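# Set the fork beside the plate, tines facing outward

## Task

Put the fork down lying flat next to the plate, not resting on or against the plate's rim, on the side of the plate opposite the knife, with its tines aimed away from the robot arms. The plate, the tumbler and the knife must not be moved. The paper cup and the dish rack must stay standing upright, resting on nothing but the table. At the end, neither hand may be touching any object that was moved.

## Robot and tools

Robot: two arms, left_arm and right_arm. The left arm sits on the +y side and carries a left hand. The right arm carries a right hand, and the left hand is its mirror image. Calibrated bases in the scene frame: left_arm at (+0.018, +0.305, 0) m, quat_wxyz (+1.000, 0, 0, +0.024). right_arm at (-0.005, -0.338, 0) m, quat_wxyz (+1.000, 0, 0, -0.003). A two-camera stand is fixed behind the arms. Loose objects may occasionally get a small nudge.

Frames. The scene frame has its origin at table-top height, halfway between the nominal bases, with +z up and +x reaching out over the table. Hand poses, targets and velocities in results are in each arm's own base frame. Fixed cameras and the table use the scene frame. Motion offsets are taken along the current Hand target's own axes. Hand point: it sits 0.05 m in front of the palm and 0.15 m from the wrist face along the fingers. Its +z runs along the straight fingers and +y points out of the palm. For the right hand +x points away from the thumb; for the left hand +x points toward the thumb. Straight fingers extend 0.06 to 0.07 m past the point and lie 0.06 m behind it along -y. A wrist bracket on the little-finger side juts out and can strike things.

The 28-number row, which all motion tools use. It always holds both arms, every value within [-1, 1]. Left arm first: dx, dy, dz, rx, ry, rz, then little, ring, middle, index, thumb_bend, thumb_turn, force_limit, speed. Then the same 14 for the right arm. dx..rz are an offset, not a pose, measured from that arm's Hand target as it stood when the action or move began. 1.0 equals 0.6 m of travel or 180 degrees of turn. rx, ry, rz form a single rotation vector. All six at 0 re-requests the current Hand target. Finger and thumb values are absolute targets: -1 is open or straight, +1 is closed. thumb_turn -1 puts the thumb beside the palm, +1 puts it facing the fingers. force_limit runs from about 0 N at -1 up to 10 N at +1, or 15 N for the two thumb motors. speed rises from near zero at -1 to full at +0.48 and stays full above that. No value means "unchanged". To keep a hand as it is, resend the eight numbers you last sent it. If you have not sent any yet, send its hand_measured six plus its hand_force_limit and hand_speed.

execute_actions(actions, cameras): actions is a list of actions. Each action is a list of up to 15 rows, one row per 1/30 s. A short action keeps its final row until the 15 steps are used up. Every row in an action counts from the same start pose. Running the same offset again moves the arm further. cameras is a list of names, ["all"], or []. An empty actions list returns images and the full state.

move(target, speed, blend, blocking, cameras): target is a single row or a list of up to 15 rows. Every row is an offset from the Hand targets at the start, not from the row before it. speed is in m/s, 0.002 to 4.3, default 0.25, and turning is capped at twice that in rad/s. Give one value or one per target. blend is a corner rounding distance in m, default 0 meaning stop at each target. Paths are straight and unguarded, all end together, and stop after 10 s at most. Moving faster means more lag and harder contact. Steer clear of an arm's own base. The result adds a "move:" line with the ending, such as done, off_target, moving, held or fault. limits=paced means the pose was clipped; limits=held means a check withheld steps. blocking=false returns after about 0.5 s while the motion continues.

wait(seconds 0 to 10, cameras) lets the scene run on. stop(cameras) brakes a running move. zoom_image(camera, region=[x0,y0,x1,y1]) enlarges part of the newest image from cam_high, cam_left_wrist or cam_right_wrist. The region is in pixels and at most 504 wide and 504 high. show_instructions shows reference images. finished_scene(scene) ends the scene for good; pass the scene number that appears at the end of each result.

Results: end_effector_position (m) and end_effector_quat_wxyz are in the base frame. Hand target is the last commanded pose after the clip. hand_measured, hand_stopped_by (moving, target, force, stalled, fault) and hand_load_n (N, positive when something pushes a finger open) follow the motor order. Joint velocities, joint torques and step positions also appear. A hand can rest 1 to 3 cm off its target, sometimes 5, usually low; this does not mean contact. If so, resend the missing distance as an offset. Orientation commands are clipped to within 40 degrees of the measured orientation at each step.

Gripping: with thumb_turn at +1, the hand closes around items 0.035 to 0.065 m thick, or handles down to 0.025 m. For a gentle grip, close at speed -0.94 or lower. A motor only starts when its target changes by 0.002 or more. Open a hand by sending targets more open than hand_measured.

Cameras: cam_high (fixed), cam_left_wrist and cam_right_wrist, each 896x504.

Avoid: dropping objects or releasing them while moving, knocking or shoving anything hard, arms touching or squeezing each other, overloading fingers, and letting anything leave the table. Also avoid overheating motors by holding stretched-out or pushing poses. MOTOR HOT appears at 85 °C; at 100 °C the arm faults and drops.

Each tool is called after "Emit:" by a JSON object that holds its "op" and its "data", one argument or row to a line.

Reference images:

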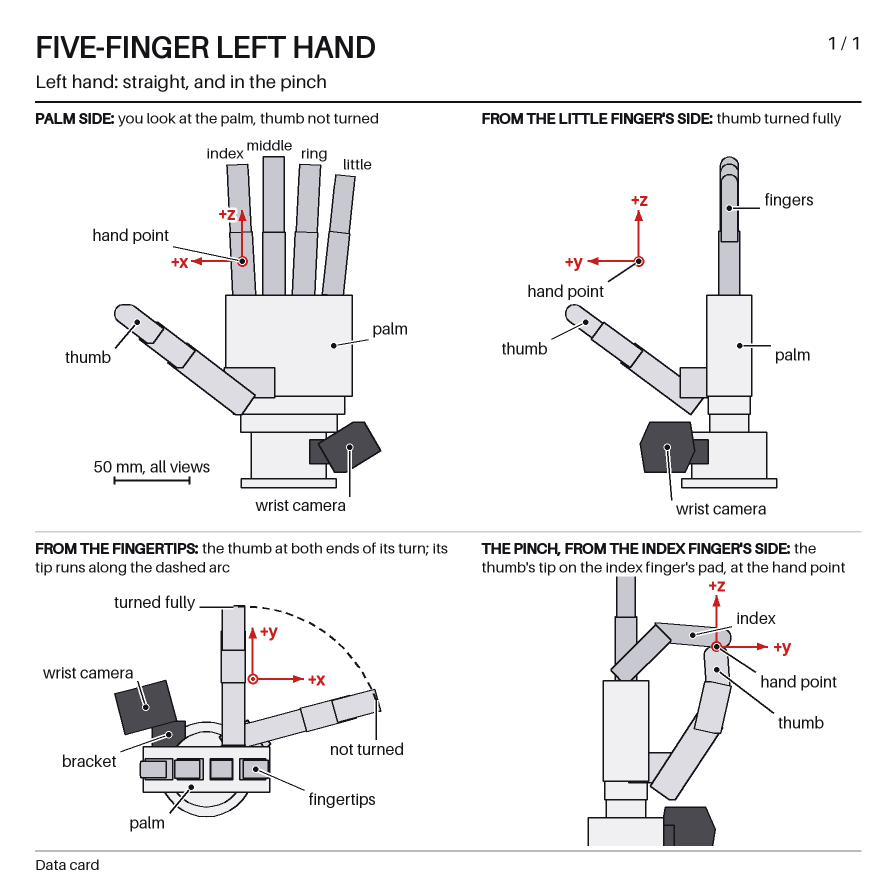

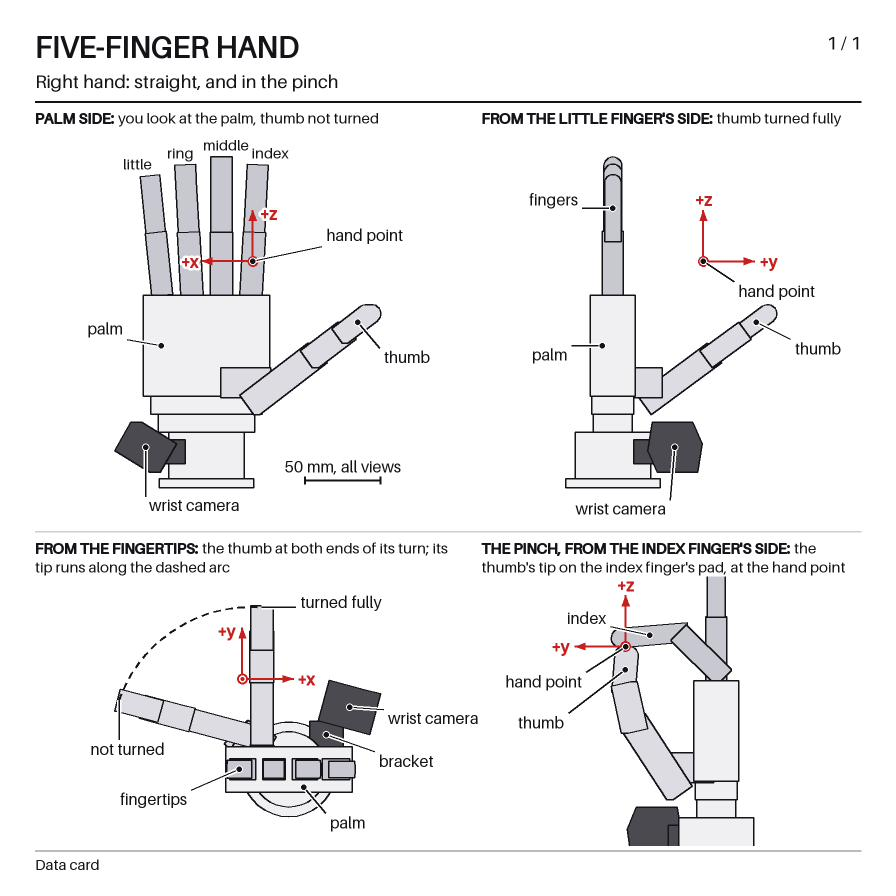

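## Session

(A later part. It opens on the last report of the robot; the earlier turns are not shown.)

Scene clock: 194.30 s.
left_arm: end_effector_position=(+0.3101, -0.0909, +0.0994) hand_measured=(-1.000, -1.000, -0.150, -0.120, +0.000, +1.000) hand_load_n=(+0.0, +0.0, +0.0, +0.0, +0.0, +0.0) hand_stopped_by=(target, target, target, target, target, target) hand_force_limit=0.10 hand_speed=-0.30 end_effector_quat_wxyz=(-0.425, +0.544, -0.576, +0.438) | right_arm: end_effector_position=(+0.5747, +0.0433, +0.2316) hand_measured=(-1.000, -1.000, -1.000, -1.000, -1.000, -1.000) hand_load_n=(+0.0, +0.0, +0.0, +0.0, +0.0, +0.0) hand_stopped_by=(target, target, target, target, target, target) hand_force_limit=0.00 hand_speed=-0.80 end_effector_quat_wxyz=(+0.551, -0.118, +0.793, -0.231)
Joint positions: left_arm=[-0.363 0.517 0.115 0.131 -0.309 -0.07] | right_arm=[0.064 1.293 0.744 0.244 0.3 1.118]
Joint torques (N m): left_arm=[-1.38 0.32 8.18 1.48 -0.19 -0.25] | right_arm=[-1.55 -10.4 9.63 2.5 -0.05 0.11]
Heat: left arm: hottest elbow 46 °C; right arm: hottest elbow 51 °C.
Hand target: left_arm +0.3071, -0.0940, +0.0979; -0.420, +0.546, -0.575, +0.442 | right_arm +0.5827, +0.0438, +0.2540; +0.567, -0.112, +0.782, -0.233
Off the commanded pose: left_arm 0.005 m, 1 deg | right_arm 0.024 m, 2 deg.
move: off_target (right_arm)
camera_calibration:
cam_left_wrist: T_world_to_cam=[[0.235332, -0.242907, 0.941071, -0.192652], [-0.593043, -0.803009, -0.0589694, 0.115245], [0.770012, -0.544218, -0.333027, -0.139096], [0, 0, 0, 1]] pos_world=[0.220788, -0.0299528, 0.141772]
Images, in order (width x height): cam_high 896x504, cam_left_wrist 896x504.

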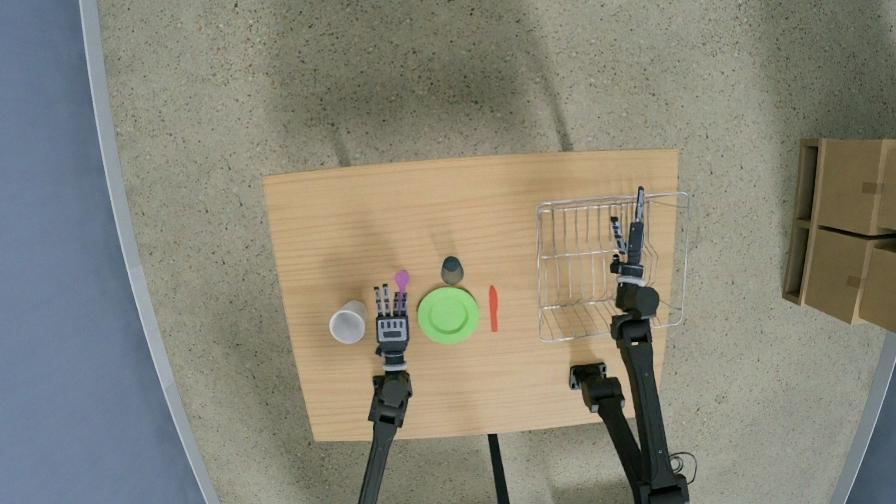

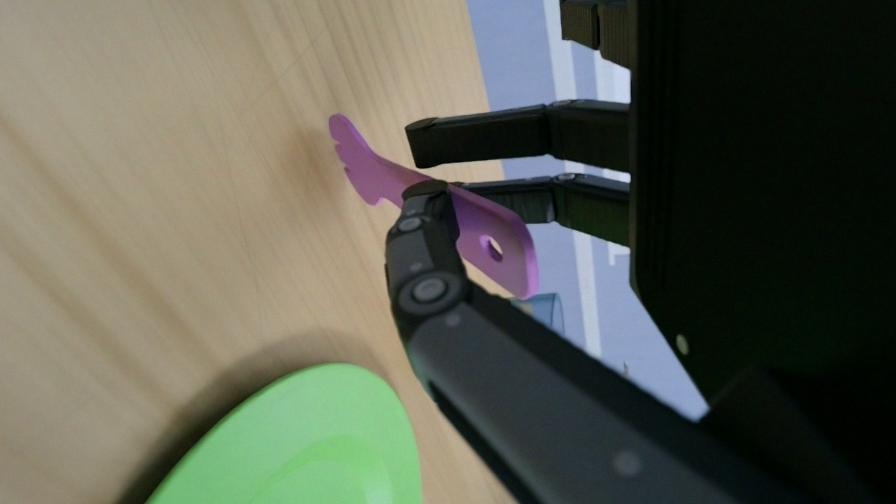

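Emit:
{"op": "move", "data": {
  "target": [
    [0,0,0,0,0,0,-1,-1,-0.5,-0.5,0,1,0.1,0,0,0,0,0,0,0,-1,-1,-1,-1,-1,-1,0,-0.8],
    [0.0015,0.0473,-0.0177,-0.0278,0,0,-1,-1,-0.8,-0.8,0,1,0.1,0,0,0,0,0,0,0,-1,-1,-1,-1,-1,-1,0,-0.8],
    [0.0025,0.091,-0.0247,-0.0556,0,0,-1,-1,-0.8,-0.8,0,1,0.1,0,0,0,0,0,0,0,-1,-1,-1,-1,-1,-1,0,-0.8],
    [0.0028,0.1215,-0.0238,-0.0833,0,0,-1,-1,-0.8,-0.8,0,1,0.1,0,0,0,0,0,0,0,-1,-1,-1,-1,-1,-1,0,-0.8]
  ],
  "speed": 0.07,
  "cameras": ["cam_left_wrist","cam_high"]
}}

Emit:
{"op": "zoom_image", "data": {
  "camera": "cam_high",
  "region": [340, 250, 520, 380]
}}

Scene clock: 208.83 s.
left_arm: end_effector_position=(+0.2734, -0.0931, +0.0323) hand_measured=(-1.000, -1.000, -0.800, -0.800, +0.000, +1.000) hand_load_n=(+0.0, -0.5, +3.5, +0.0, +1.0, +0.0) hand_stopped_by=(target, target, target, target, target, target) hand_force_limit=0.10 hand_speed=0.00 end_effector_quat_wxyz=(-0.352, +0.589, -0.627, +0.368) | right_arm: end_effector_position=(+0.5747, +0.0433, +0.2316) hand_measured=(-1.000, -1.000, -1.000, -1.000, -1.000, -1.000) hand_load_n=(+0.0, +0.0, +0.0, +0.0, +0.0, +0.0) hand_stopped_by=(target, target, target, target, target, target) hand_force_limit=0.00 hand_speed=-0.80 end_effector_quat_wxyz=(+0.551, -0.118, +0.793, -0.231)
Joint positions: left_arm=[-0.389 0.591 0.095 -0.031 -0.293 -0.157] | right_arm=[0.064 1.293 0.744 0.244 0.3 1.118]
Joint torques (N m): left_arm=[-0.09 3.49 9.16 1.39 0.05 -0.21] | right_arm=[-1.49 -9.88 9.5 2.25 -0.08 0.2]
Heat: left arm: hottest elbow 47 °C; right arm: hottest elbow 51 °C.
Hand target: left_arm +0.2744, -0.0939, +0.0310; -0.345, +0.597, -0.627, +0.363 | right_arm +0.5827, +0.0438, +0.2540; +0.567, -0.112, +0.782, -0.233
Off the commanded pose: left_arm 0.002 m, 1 deg | right_arm 0.024 m, 2 deg.
move: off_target (right_arm)
camera_calibration:
cam_left_wrist: T_world_to_cam=[[0.454601, -0.252223, 0.854238, -0.179363], [-0.596011, -0.798849, 0.0813112, 0.0844541], [0.661898, -0.546099, -0.513485, -0.0992083], [0, 0, 0, 1]] pos_world=[0.19754, -0.031951, 0.09541]
Images, in order (width x height): cam_high 896x504, cam_left_wrist 896x504.

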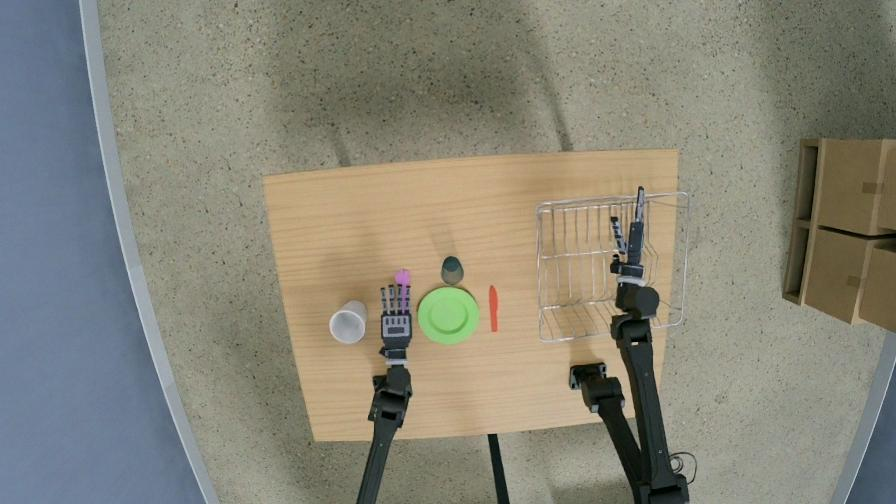

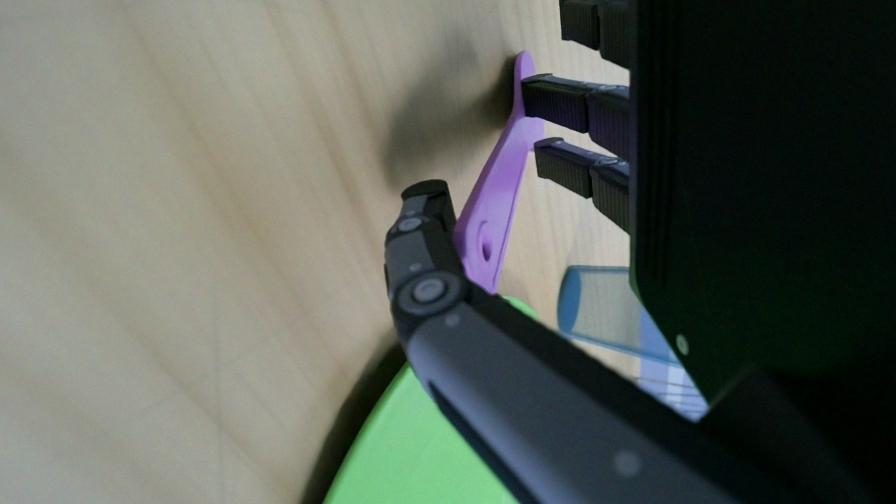

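Scaled by 2.800 from the camera's 896x504 image, which has a finer 1280x720 frame.

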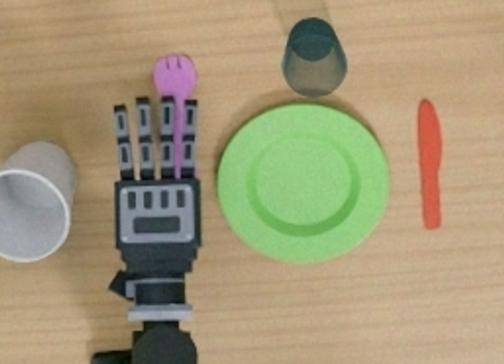

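Emit:
{"op": "move", "data": {
  "target": [0.0038,0.0381,-0.0626,-0.0333,0,0,-1,-1,-0.88,-0.88,0,1,0.1,-0.3,0,0,0,0,0,0,-1,-1,-1,-1,-1,-1,0,-0.8],
  "speed": 0.06,
  "cameras": ["cam_left_wrist","cam_high"]
}}

Emit:
{"op": "zoom_image", "data": {
  "camera": "cam_high",
  "region": [340, 250, 520, 380]
}}

Scene clock: 220.37 s.
left_arm: end_effector_position=(+0.2380, -0.0926, +0.0332) hand_measured=(-1.000, -1.000, -0.882, -0.880, +0.000, +1.000) hand_load_n=(-0.5, +0.0, +6.0, +0.0, +1.0, +0.0) hand_stopped_by=(target, target, target, target, target, target) hand_force_limit=0.10 hand_speed=-0.30 end_effector_quat_wxyz=(-0.324, +0.611, -0.637, +0.341) | right_arm: end_effector_position=(+0.5747, +0.0433, +0.2316) hand_measured=(-1.000, -1.000, -1.000, -1.000, -1.000, -1.000) hand_load_n=(+0.0, +0.5, +0.0, +0.0, +0.0, +0.0) hand_stopped_by=(target, target, target, target, target, target) hand_force_limit=0.00 hand_speed=-0.80 end_effector_quat_wxyz=(+0.551, -0.118, +0.793, -0.231)
Joint positions: left_arm=[-0.459 0.388 0.119 -0.364 -0.34 -0.244] | right_arm=[0.064 1.293 0.744 0.244 0.3 1.118]
Joint torques (N m): left_arm=[-0.97 2.78 9.51 0.06 -0.06 -0.18] | right_arm=[-1.03 -9.41 9.42 2.22 -0.02 0.24]
Heat: left arm: hottest elbow 47 °C; right arm: hottest elbow 51 °C.
Hand target: left_arm +0.2305, -0.0940, +0.0301; -0.313, +0.614, -0.645, +0.330 | right_arm +0.5827, +0.0438, +0.2540; +0.567, -0.112, +0.782, -0.233
Off the commanded pose: left_arm 0.008 m, 2 deg | right_arm 0.024 m, 2 deg.
move: off_target (right_arm)
camera_calibration:
cam_left_wrist: T_world_to_cam=[[0.532736, -0.238811, 0.811888, -0.179774], [-0.57452, -0.806469, 0.139766, 0.0559652], [0.621384, -0.540904, -0.566837, -0.0631578], [0, 0, 0, 1]] pos_world=[0.16717, -0.03196, 0.102334]
Images, in order (width x height): cam_high 896x504, cam_left_wrist 896x504.

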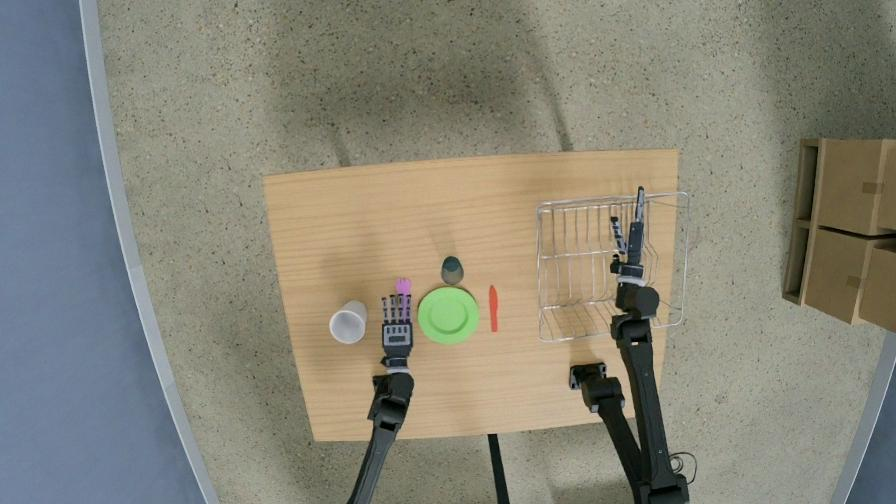

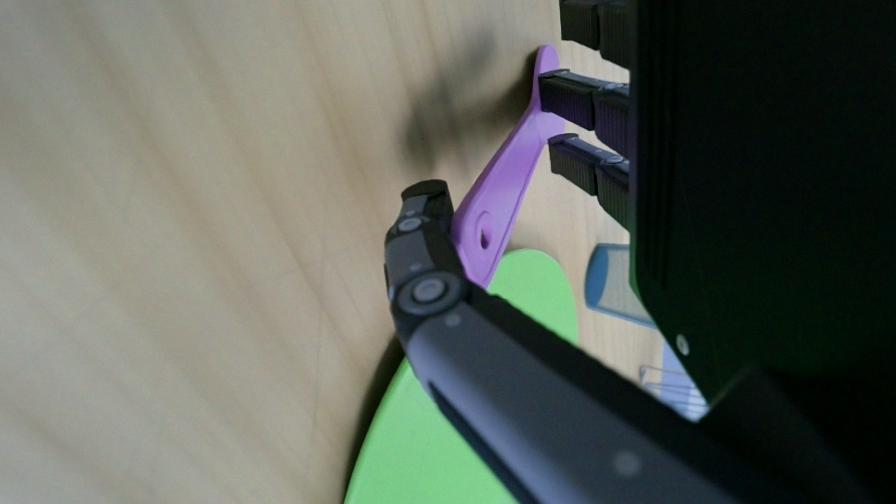

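Scaled by 2.800 from the camera's 896x504 image, which has a finer 1280x720 frame.

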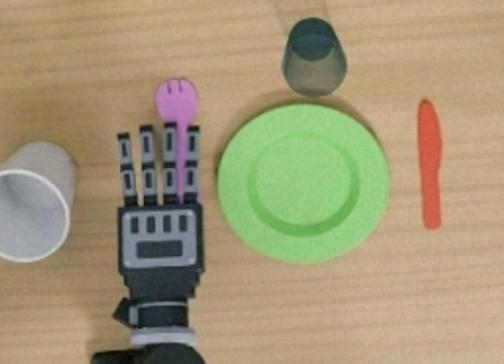

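Emit:
{"op": "move", "data": {
  "target": [
    [0,0,0,0,0,0,-1,-1,-1,-1,0,1,0.1,-0.3,0,0,0,0,0,0,-1,-1,-1,-1,-1,-1,0,-0.8],
    [0.0022,0.0236,-0.0353,-0.0222,0,0,-1,-1,-1,-1,0,1,0.1,-0.3,0,0,0,0,0,0,-1,-1,-1,-1,-1,-1,0,-0.8]
  ],
  "speed": 0.06,
  "cameras": ["cam_left_wrist","cam_high"]
}}

Emit:
{"op": "zoom_image", "data": {
  "camera": "cam_high",
  "region": [340, 250, 520, 380]
}}

Scene clock: 230.70 s.
left_arm: end_effector_position=(+0.2117, -0.0925, +0.0313) hand_measured=(-1.000, -1.000, -1.000, -1.000, +0.000, +1.000) hand_load_n=(+0.0, +0.0, +0.5, +0.0, +2.0, +0.0) hand_stopped_by=(target, target, target, target, target, target) hand_force_limit=0.10 hand_speed=-0.30 end_effector_quat_wxyz=(-0.301, +0.623, -0.650, +0.315) | right_arm: end_effector_position=(+0.5747, +0.0433, +0.2316) hand_measured=(-1.000, -1.000, -1.000, -1.000, -1.000, -1.000) hand_load_n=(+0.0, +0.0, +0.0, +0.0, +0.0, +0.0) hand_stopped_by=(target, target, target, target, target, target) hand_force_limit=0.00 hand_speed=-0.80 end_effector_quat_wxyz=(+0.551, -0.118, +0.793, -0.231)
Joint positions: left_arm=[-0.52 0.302 0.144 -0.567 -0.368 -0.311] | right_arm=[0.064 1.293 0.744 0.244 0.3 1.118]
Joint torques (N m): left_arm=[-1.73 3.02 9.84 0.03 -0.06 -0.17] | right_arm=[-1.38 -8.47 9.55 2.21 -0.04 0.15]
Heat: left arm: hottest elbow 47 °C; right arm: hottest elbow 51 °C.
Hand target: left_arm +0.2050, -0.0941, +0.0310; -0.292, +0.624, -0.657, +0.307 | right_arm +0.5827, +0.0438, +0.2540; +0.567, -0.112, +0.782, -0.233
Off the commanded pose: left_arm 0.007 m, 2 deg | right_arm 0.024 m, 2 deg.
move: off_target (right_arm)
camera_calibration:
cam_left_wrist: T_world_to_cam=[[0.593033, -0.243374, 0.767516, -0.176034], [-0.562537, -0.807232, 0.178684, 0.0372248], [0.576077, -0.537722, -0.615622, -0.0364064], [0, 0, 0, 1]] pos_world=[0.146307, -0.0323698, 0.106045]
Images, in order (width x height): cam_high 896x504, cam_left_wrist 896x504.

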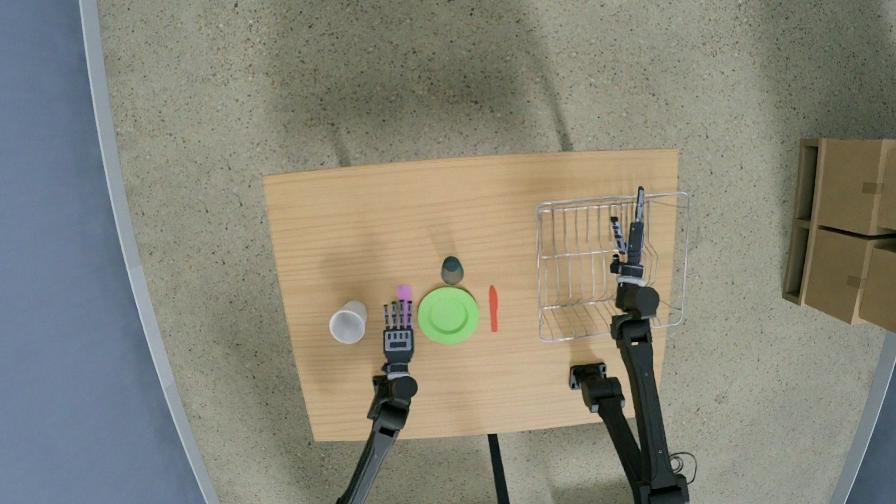

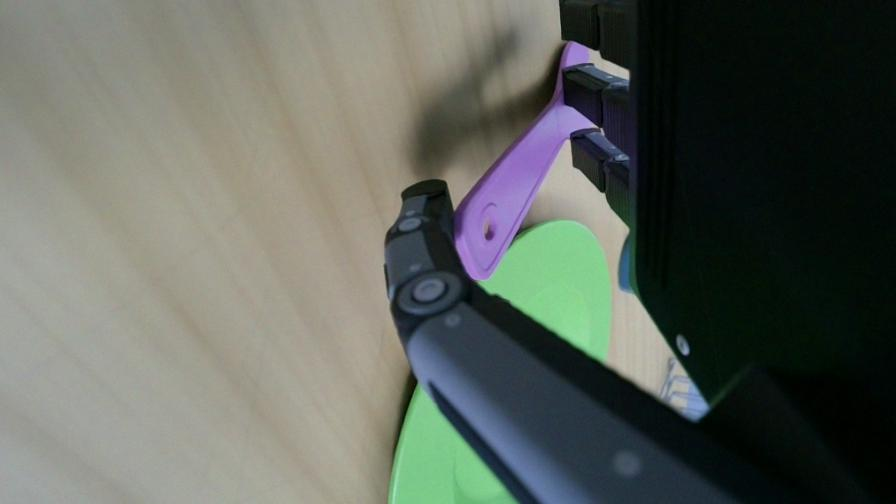

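Scaled by 2.800 from the camera's 896x504 image, which has a finer 1280x720 frame.

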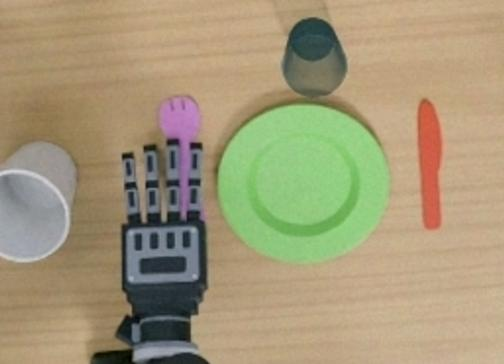

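Emit:
{"op": "move", "data": {
  "target": [0.0036,0.0386,-0.0589,-0.0222,0,0,-1,-1,-1,-1,0,1,0.1,-0.3,0,0,0,0,0,0,-1,-1,-1,-1,-1,-1,0,-0.8],
  "speed": 0.06,
  "cameras": ["cam_left_wrist","cam_high"]
}}

Emit:
{"op": "zoom_image", "data": {
  "camera": "cam_high",
  "region": [340, 250, 520, 380]
}}

Scene clock: 245.90 s.
left_arm: end_effector_position=(+0.1712, -0.0943, +0.0372) hand_measured=(-1.000, -1.000, -1.000, -1.000, +0.000, +1.000) hand_load_n=(+0.0, +0.0, +1.0, +0.0, +2.0, +0.0) hand_stopped_by=(target, target, target, target, target, target) hand_force_limit=0.10 hand_speed=-0.30 end_effector_quat_wxyz=(-0.279, +0.634, -0.659, +0.294) | right_arm: end_effector_position=(+0.5747, +0.0433, +0.2316) hand_measured=(-1.000, -1.000, -1.000, -1.000, -1.000, -1.000) hand_load_n=(+0.0, +0.0, +0.0, +0.0, +0.0, +0.0) hand_stopped_by=(target, target, target, target, target, target) hand_force_limit=0.00 hand_speed=-0.80 end_effector_quat_wxyz=(+0.551, -0.118, +0.793, -0.231)
Joint positions: left_arm=[-0.696 0.166 0.186 -0.868 -0.465 -0.479] | right_arm=[0.064 1.293 0.744 0.244 0.3 1.118]
Joint torques (N m): left_arm=[-1.61 3.72 9.63 -0.24 0.04 -0.21] | right_arm=[-1.08 -9.52 9.57 2.3 -0.05 0.18]
Heat: left arm: hottest elbow 50 °C; right arm: hottest elbow 51 °C.
Hand target: left_arm +0.1630, -0.0941, +0.0360; -0.270, +0.634, -0.667, +0.284 | right_arm +0.5827, +0.0438, +0.2540; +0.567, -0.112, +0.782, -0.233
Off the commanded pose: left_arm 0.008 m, 2 deg | right_arm 0.024 m, 2 deg.
move: off_target (right_arm)
camera_calibration:
cam_left_wrist: T_world_to_cam=[[0.644076, -0.241524, 0.725832, -0.164055], [-0.547866, -0.807839, 0.217344, 0.00798857], [0.533862, -0.537645, -0.652632, -0.00185916], [0, 0, 0, 1]] pos_world=[0.111033, -0.0341693, 0.116127]
Images, in order (width x height): cam_high 896x504, cam_left_wrist 896x504.

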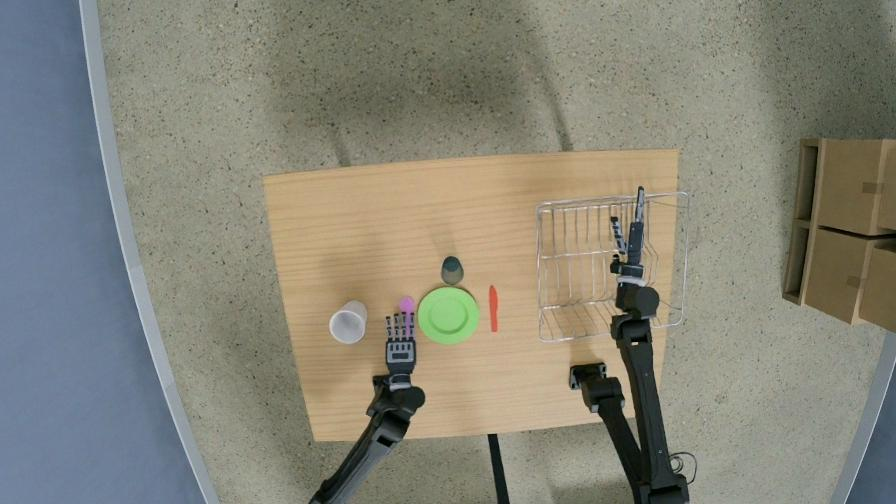

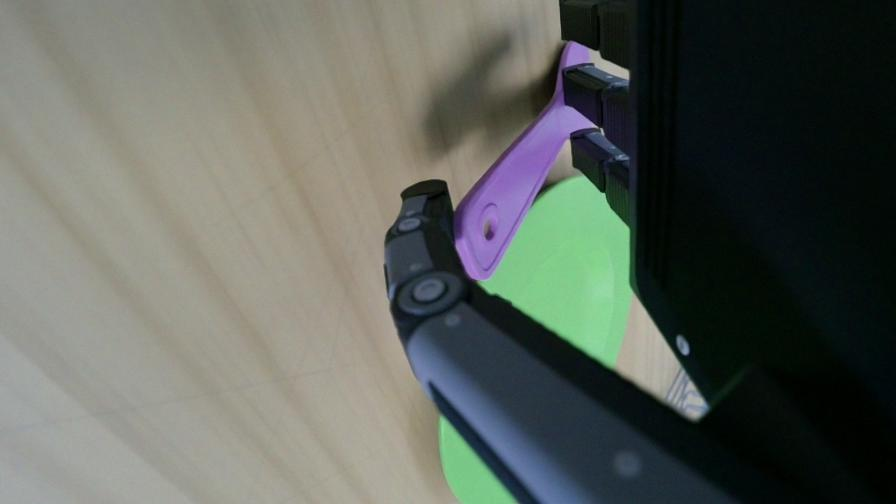

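Scaled by 2.800 from the camera's 896x504 image, which has a finer 1280x720 frame.

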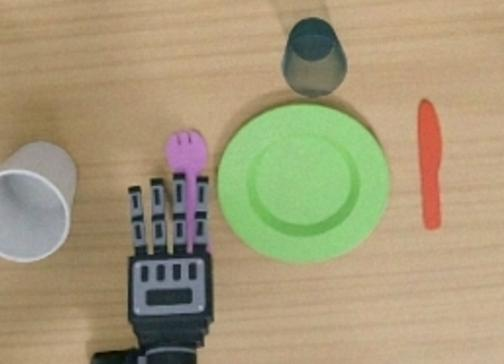

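Emit:
{"op": "move", "data": {
  "target": [-0.0035,-0.0475,0.0467,0.0167,0,0,-1,-1,-1,-1,0,1,0.1,-0.3,0,0,0,0,0,0,-1,-1,-1,-1,-1,-1,0,-0.8],
  "speed": 0.06,
  "cameras": ["cam_left_wrist","cam_high"]
}}

Emit:
{"op": "zoom_image", "data": {
  "camera": "cam_high",
  "region": [340, 250, 520, 380]
}}

Scene clock: 265.07 s.
left_arm: end_effector_position=(+0.2016, -0.0961, +0.0404) hand_measured=(-1.000, -1.000, -1.000, -1.000, +0.000, +1.000) hand_load_n=(+0.0, +0.0, +0.0, +0.0, +0.0, +0.0) hand_stopped_by=(target, target, target, target, target, target) hand_force_limit=0.10 hand_speed=-0.30 end_effector_quat_wxyz=(-0.284, +0.629, -0.656, +0.305) | right_arm: end_effector_position=(+0.5747, +0.0433, +0.2316) hand_measured=(-1.000, -1.000, -1.000, -1.000, -1.000, -1.000) hand_load_n=(+0.0, +0.0, +0.0, +0.0, +0.0, +0.0) hand_stopped_by=(target, target, target, target, target, target) hand_force_limit=0.00 hand_speed=-0.80 end_effector_quat_wxyz=(+0.551, -0.118, +0.793, -0.231)
Joint positions: left_arm=[-0.545 0.294 0.186 -0.664 -0.364 -0.348] | right_arm=[0.064 1.293 0.744 0.244 0.3 1.118]
Joint torques (N m): left_arm=[0.09 3.49 8.5 2.06 -0.05 0.06] | right_arm=[-1.08 -9.47 9.47 2.3 -0.08 0.22]
Heat: left arm: hottest elbow 48 °C; right arm: hottest elbow 52 °C.
Hand target: left_arm +0.2030, -0.0941, +0.0371; -0.286, +0.627, -0.659, +0.301 | right_arm +0.5827, +0.0438, +0.2540; +0.567, -0.112, +0.782, -0.233
Off the commanded pose: left_arm 0.004 m, 1 deg | right_arm 0.024 m, 2 deg.
move: off_target (right_arm)
camera_calibration:
cam_left_wrist: T_world_to_cam=[[0.624538, -0.239875, 0.743244, -0.182962], [-0.557534, -0.803359, 0.209212, 0.025223], [0.546907, -0.545045, -0.635467, -0.0209612], [0, 0, 0, 1]] pos_world=[0.139793, -0.0350497, 0.117388]
Images, in order (width x height): cam_high 896x504, cam_left_wrist 896x504.

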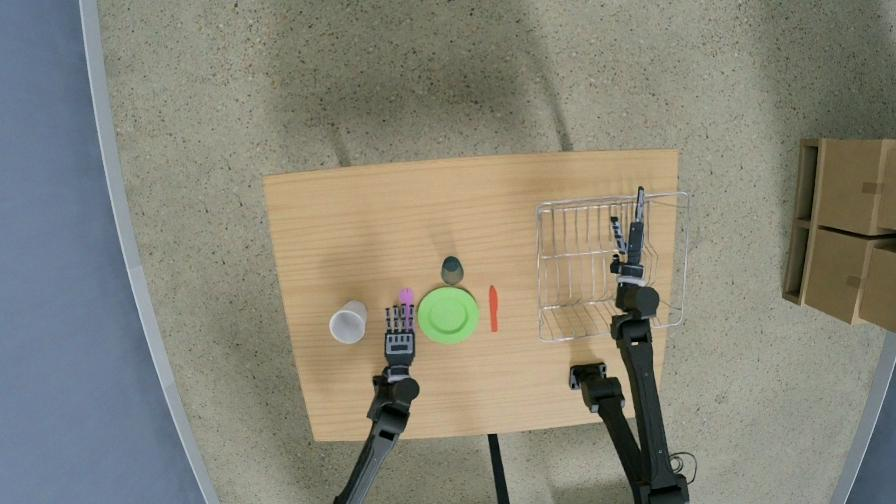

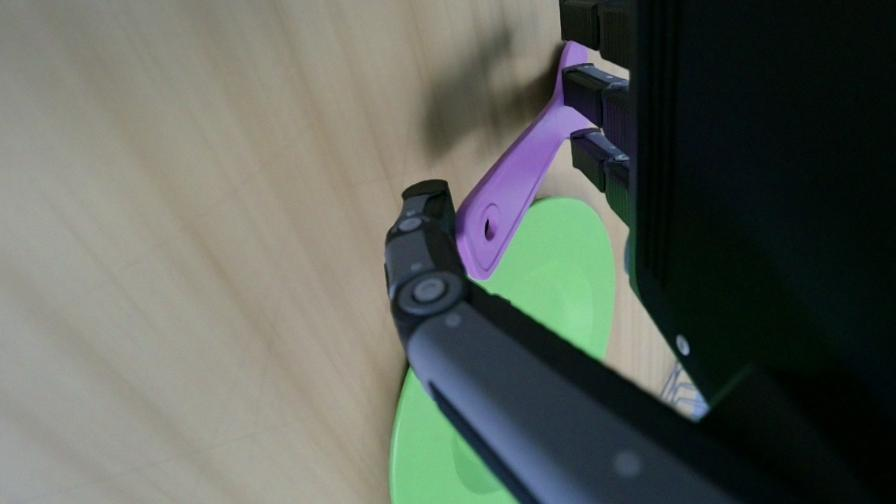

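Scaled by 2.800 from the camera's 896x504 image, which has a finer 1280x720 frame.

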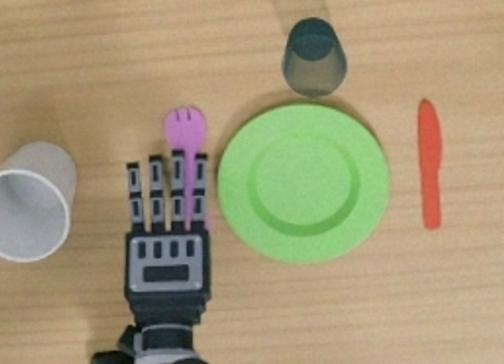

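Emit:
{"op": "move", "data": {
  "target": [0,0,0,0,0,0,-1,-1,-1,-1,-1,1,0.1,0.2,0,0,0,0,0,0,-1,-1,-1,-1,-1,-1,0,-0.8],
  "speed": 0.06,
  "cameras": ["cam_left_wrist","cam_high"]
}}

Emit:
{"op": "zoom_image", "data": {
  "camera": "cam_high",
  "region": [340, 250, 520, 380]
}}

Scene clock: 284.93 s.
left_arm: end_effector_position=(+0.2014, -0.0961, +0.0400) hand_measured=(-1.000, -1.000, -1.000, -1.000, -1.000, +1.000) hand_load_n=(+0.0, +0.0, +0.0, +0.0, +0.0, +0.0) hand_stopped_by=(target, target, target, target, target, target) hand_force_limit=0.10 hand_speed=0.20 end_effector_quat_wxyz=(-0.284, +0.629, -0.657, +0.305) | right_arm: end_effector_position=(+0.5747, +0.0433, +0.2316) hand_measured=(-1.000, -1.000, -1.000, -1.000, -1.000, -1.000) hand_load_n=(+0.0, +0.0, +0.0, +0.0, +0.0, +0.0) hand_stopped_by=(target, target, target, target, target, target) hand_force_limit=0.00 hand_speed=-0.80 end_effector_quat_wxyz=(+0.551, -0.118, +0.793, -0.231)
Joint positions: left_arm=[-0.544 0.295 0.186 -0.664 -0.362 -0.346] | right_arm=[0.064 1.293 0.744 0.244 0.3 1.118]
Joint torques (N m): left_arm=[0.85 3.84 8.55 2.13 -0.08 0.08] | right_arm=[-0.79 -10.17 9.69 2.15 -0.05 0.18]
Heat: left arm: hottest elbow 47 °C; right arm: hottest elbow 52 °C.
Hand target: left_arm +0.2030, -0.0941, +0.0371; -0.286, +0.627, -0.659, +0.301 | right_arm +0.5827, +0.0438, +0.2540; +0.567, -0.112, +0.782, -0.233
Off the commanded pose: left_arm 0.004 m, 1 deg | right_arm 0.024 m, 2 deg.
move: off_target (right_arm)
camera_calibration:
cam_left_wrist: T_world_to_cam=[[0.625237, -0.241755, 0.742047, -0.182842], [-0.558747, -0.802481, 0.209347, 0.0254523], [0.544868, -0.545508, -0.63682, -0.0206615], [0, 0, 0, 1]] pos_world=[0.139799, -0.0350491, 0.117191]
Images, in order (width x height): cam_high 896x504, cam_left_wrist 896x504.

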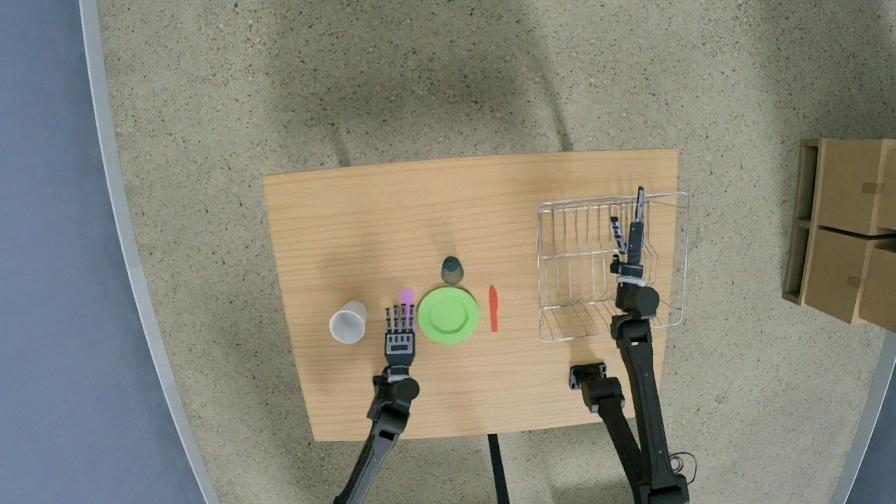

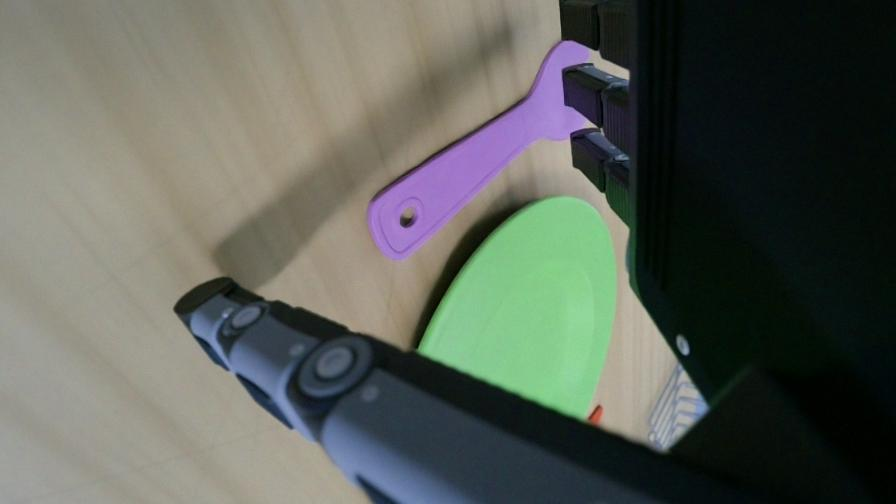

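Scaled by 2.800 from the camera's 896x504 image, which has a finer 1280x720 frame.

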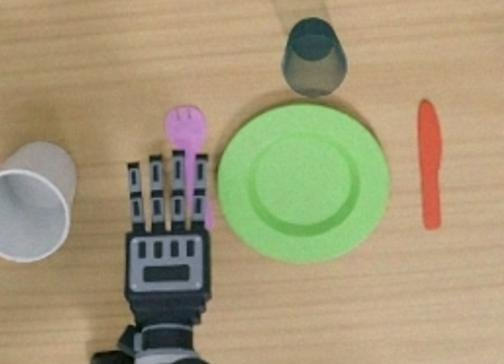

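Emit:
{"op": "zoom_image", "data": {
  "camera": "cam_high",
  "region": [385, 280, 445, 345]
}}

Scaled by 7.754 from the camera's 896x504 image, which has a finer 1280x720 frame.

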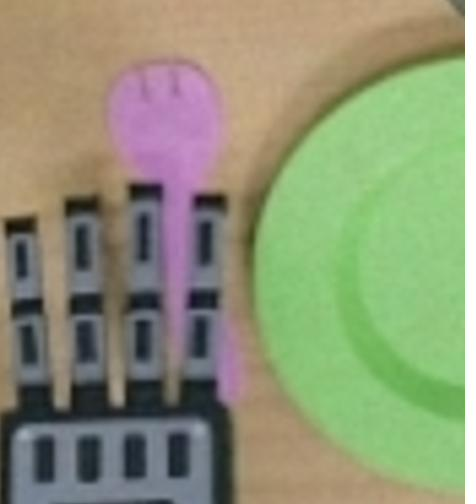

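Emit:
{"op": "move", "data": {
  "target": [
    [0,0,0,0,0,0,-1,-1,-1,-1,-0.1,1,0.1,0.0,0,0,0,0,0,0,-1,-1,-1,-1,-1,-1,0,-0.8],
    [0,-0.161,-0.145,0.0556,0,0,-1,-1,-1,-1,-0.1,1,0.1,0.0,0,0,0,0,0,0,-1,-1,-1,-1,-1,-1,0,-0.8]
  ],
  "speed": 0.2,
  "cameras": ["cam_high"]
}}

Emit:
{"op": "zoom_image", "data": {
  "camera": "cam_high",
  "region": [320, 250, 520, 380]
}}

Emit:
{"op": "zoom_image", "data": {
  "camera": "cam_high",
  "region": [385, 280, 445, 345]
}}

Scene clock: 336.40 s.
left_arm: end_effector_position=(+0.1981, -0.0882, +0.1343) hand_measured=(-1.000, -1.000, -1.000, -1.000, -0.100, +1.000) hand_load_n=(+0.0, +0.0, +0.0, +0.0, +0.0, +0.0) hand_stopped_by=(target, target, target, target, target, target) hand_force_limit=0.10 hand_speed=0.00 end_effector_quat_wxyz=(-0.339, +0.599, -0.646, +0.329) | right_arm: end_effector_position=(+0.5747, +0.0433, +0.2316) hand_measured=(-1.000, -1.000, -1.000, -1.000, -1.000, -1.000) hand_load_n=(+0.0, +0.0, +0.0, +0.0, +0.0, +0.0) hand_stopped_by=(target, target, target, target, target, target) hand_force_limit=0.00 hand_speed=-0.80 end_effector_quat_wxyz=(+0.551, -0.118, +0.793, -0.231)
Joint positions: left_arm=[-0.675 0.176 0.379 -0.901 -0.529 -0.348] | right_arm=[0.064 1.293 0.744 0.244 0.3 1.118]
Joint torques (N m): left_arm=[-1.38 2.43 13.35 0.99 -0.42 -0.17] | right_arm=[-1.67 -9.76 9.22 2.25 -0.06 0.24]
Heat: left arm: hottest elbow 47 °C; right arm: hottest elbow 52 °C.
Hand target: left_arm +0.2004, -0.0939, +0.1669; -0.340, +0.599, -0.631, +0.358 | right_arm +0.5827, +0.0438, +0.2540; +0.567, -0.112, +0.782, -0.233
Off the commanded pose: left_arm 0.033 m, 4 deg | right_arm 0.024 m, 2 deg.
move: off_target (left_arm, right_arm)
Images, in order (width x height): cam_high 896x504.

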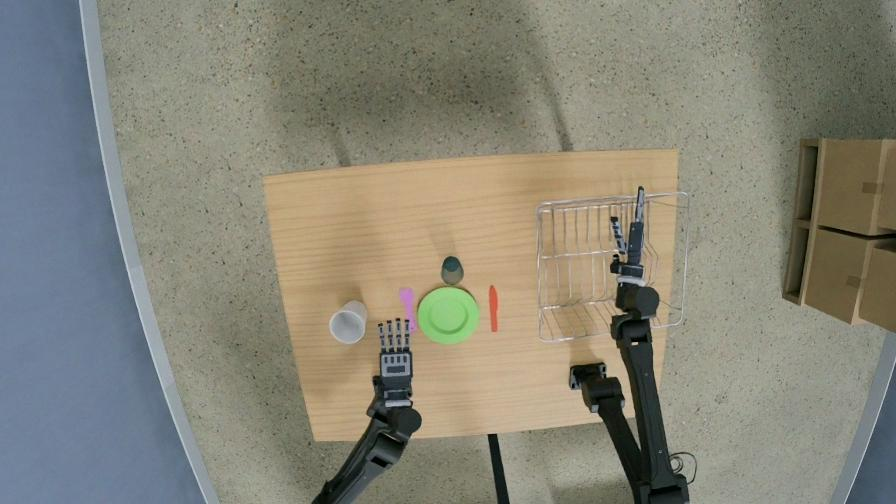

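Scaled by 2.520 from the camera's 896x504 image, which has a finer 1280x720 frame.

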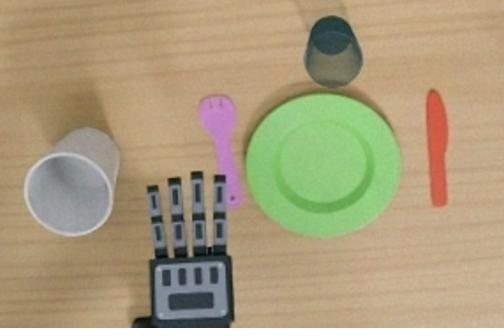

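Scaled by 7.754 from the camera's 896x504 image, which has a finer 1280x720 frame.

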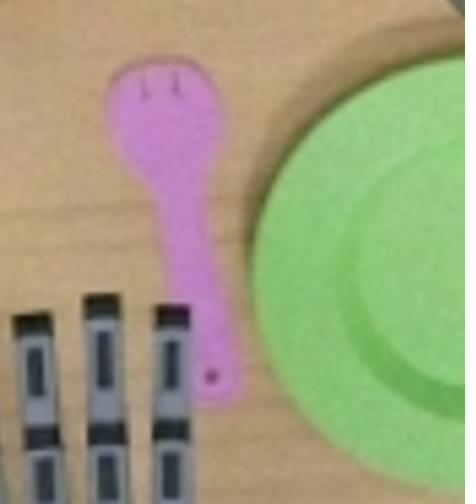

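Emit:
{"op": "finished_scene", "data": {
  "scene": 3
}}

The scene is finished: the task was done.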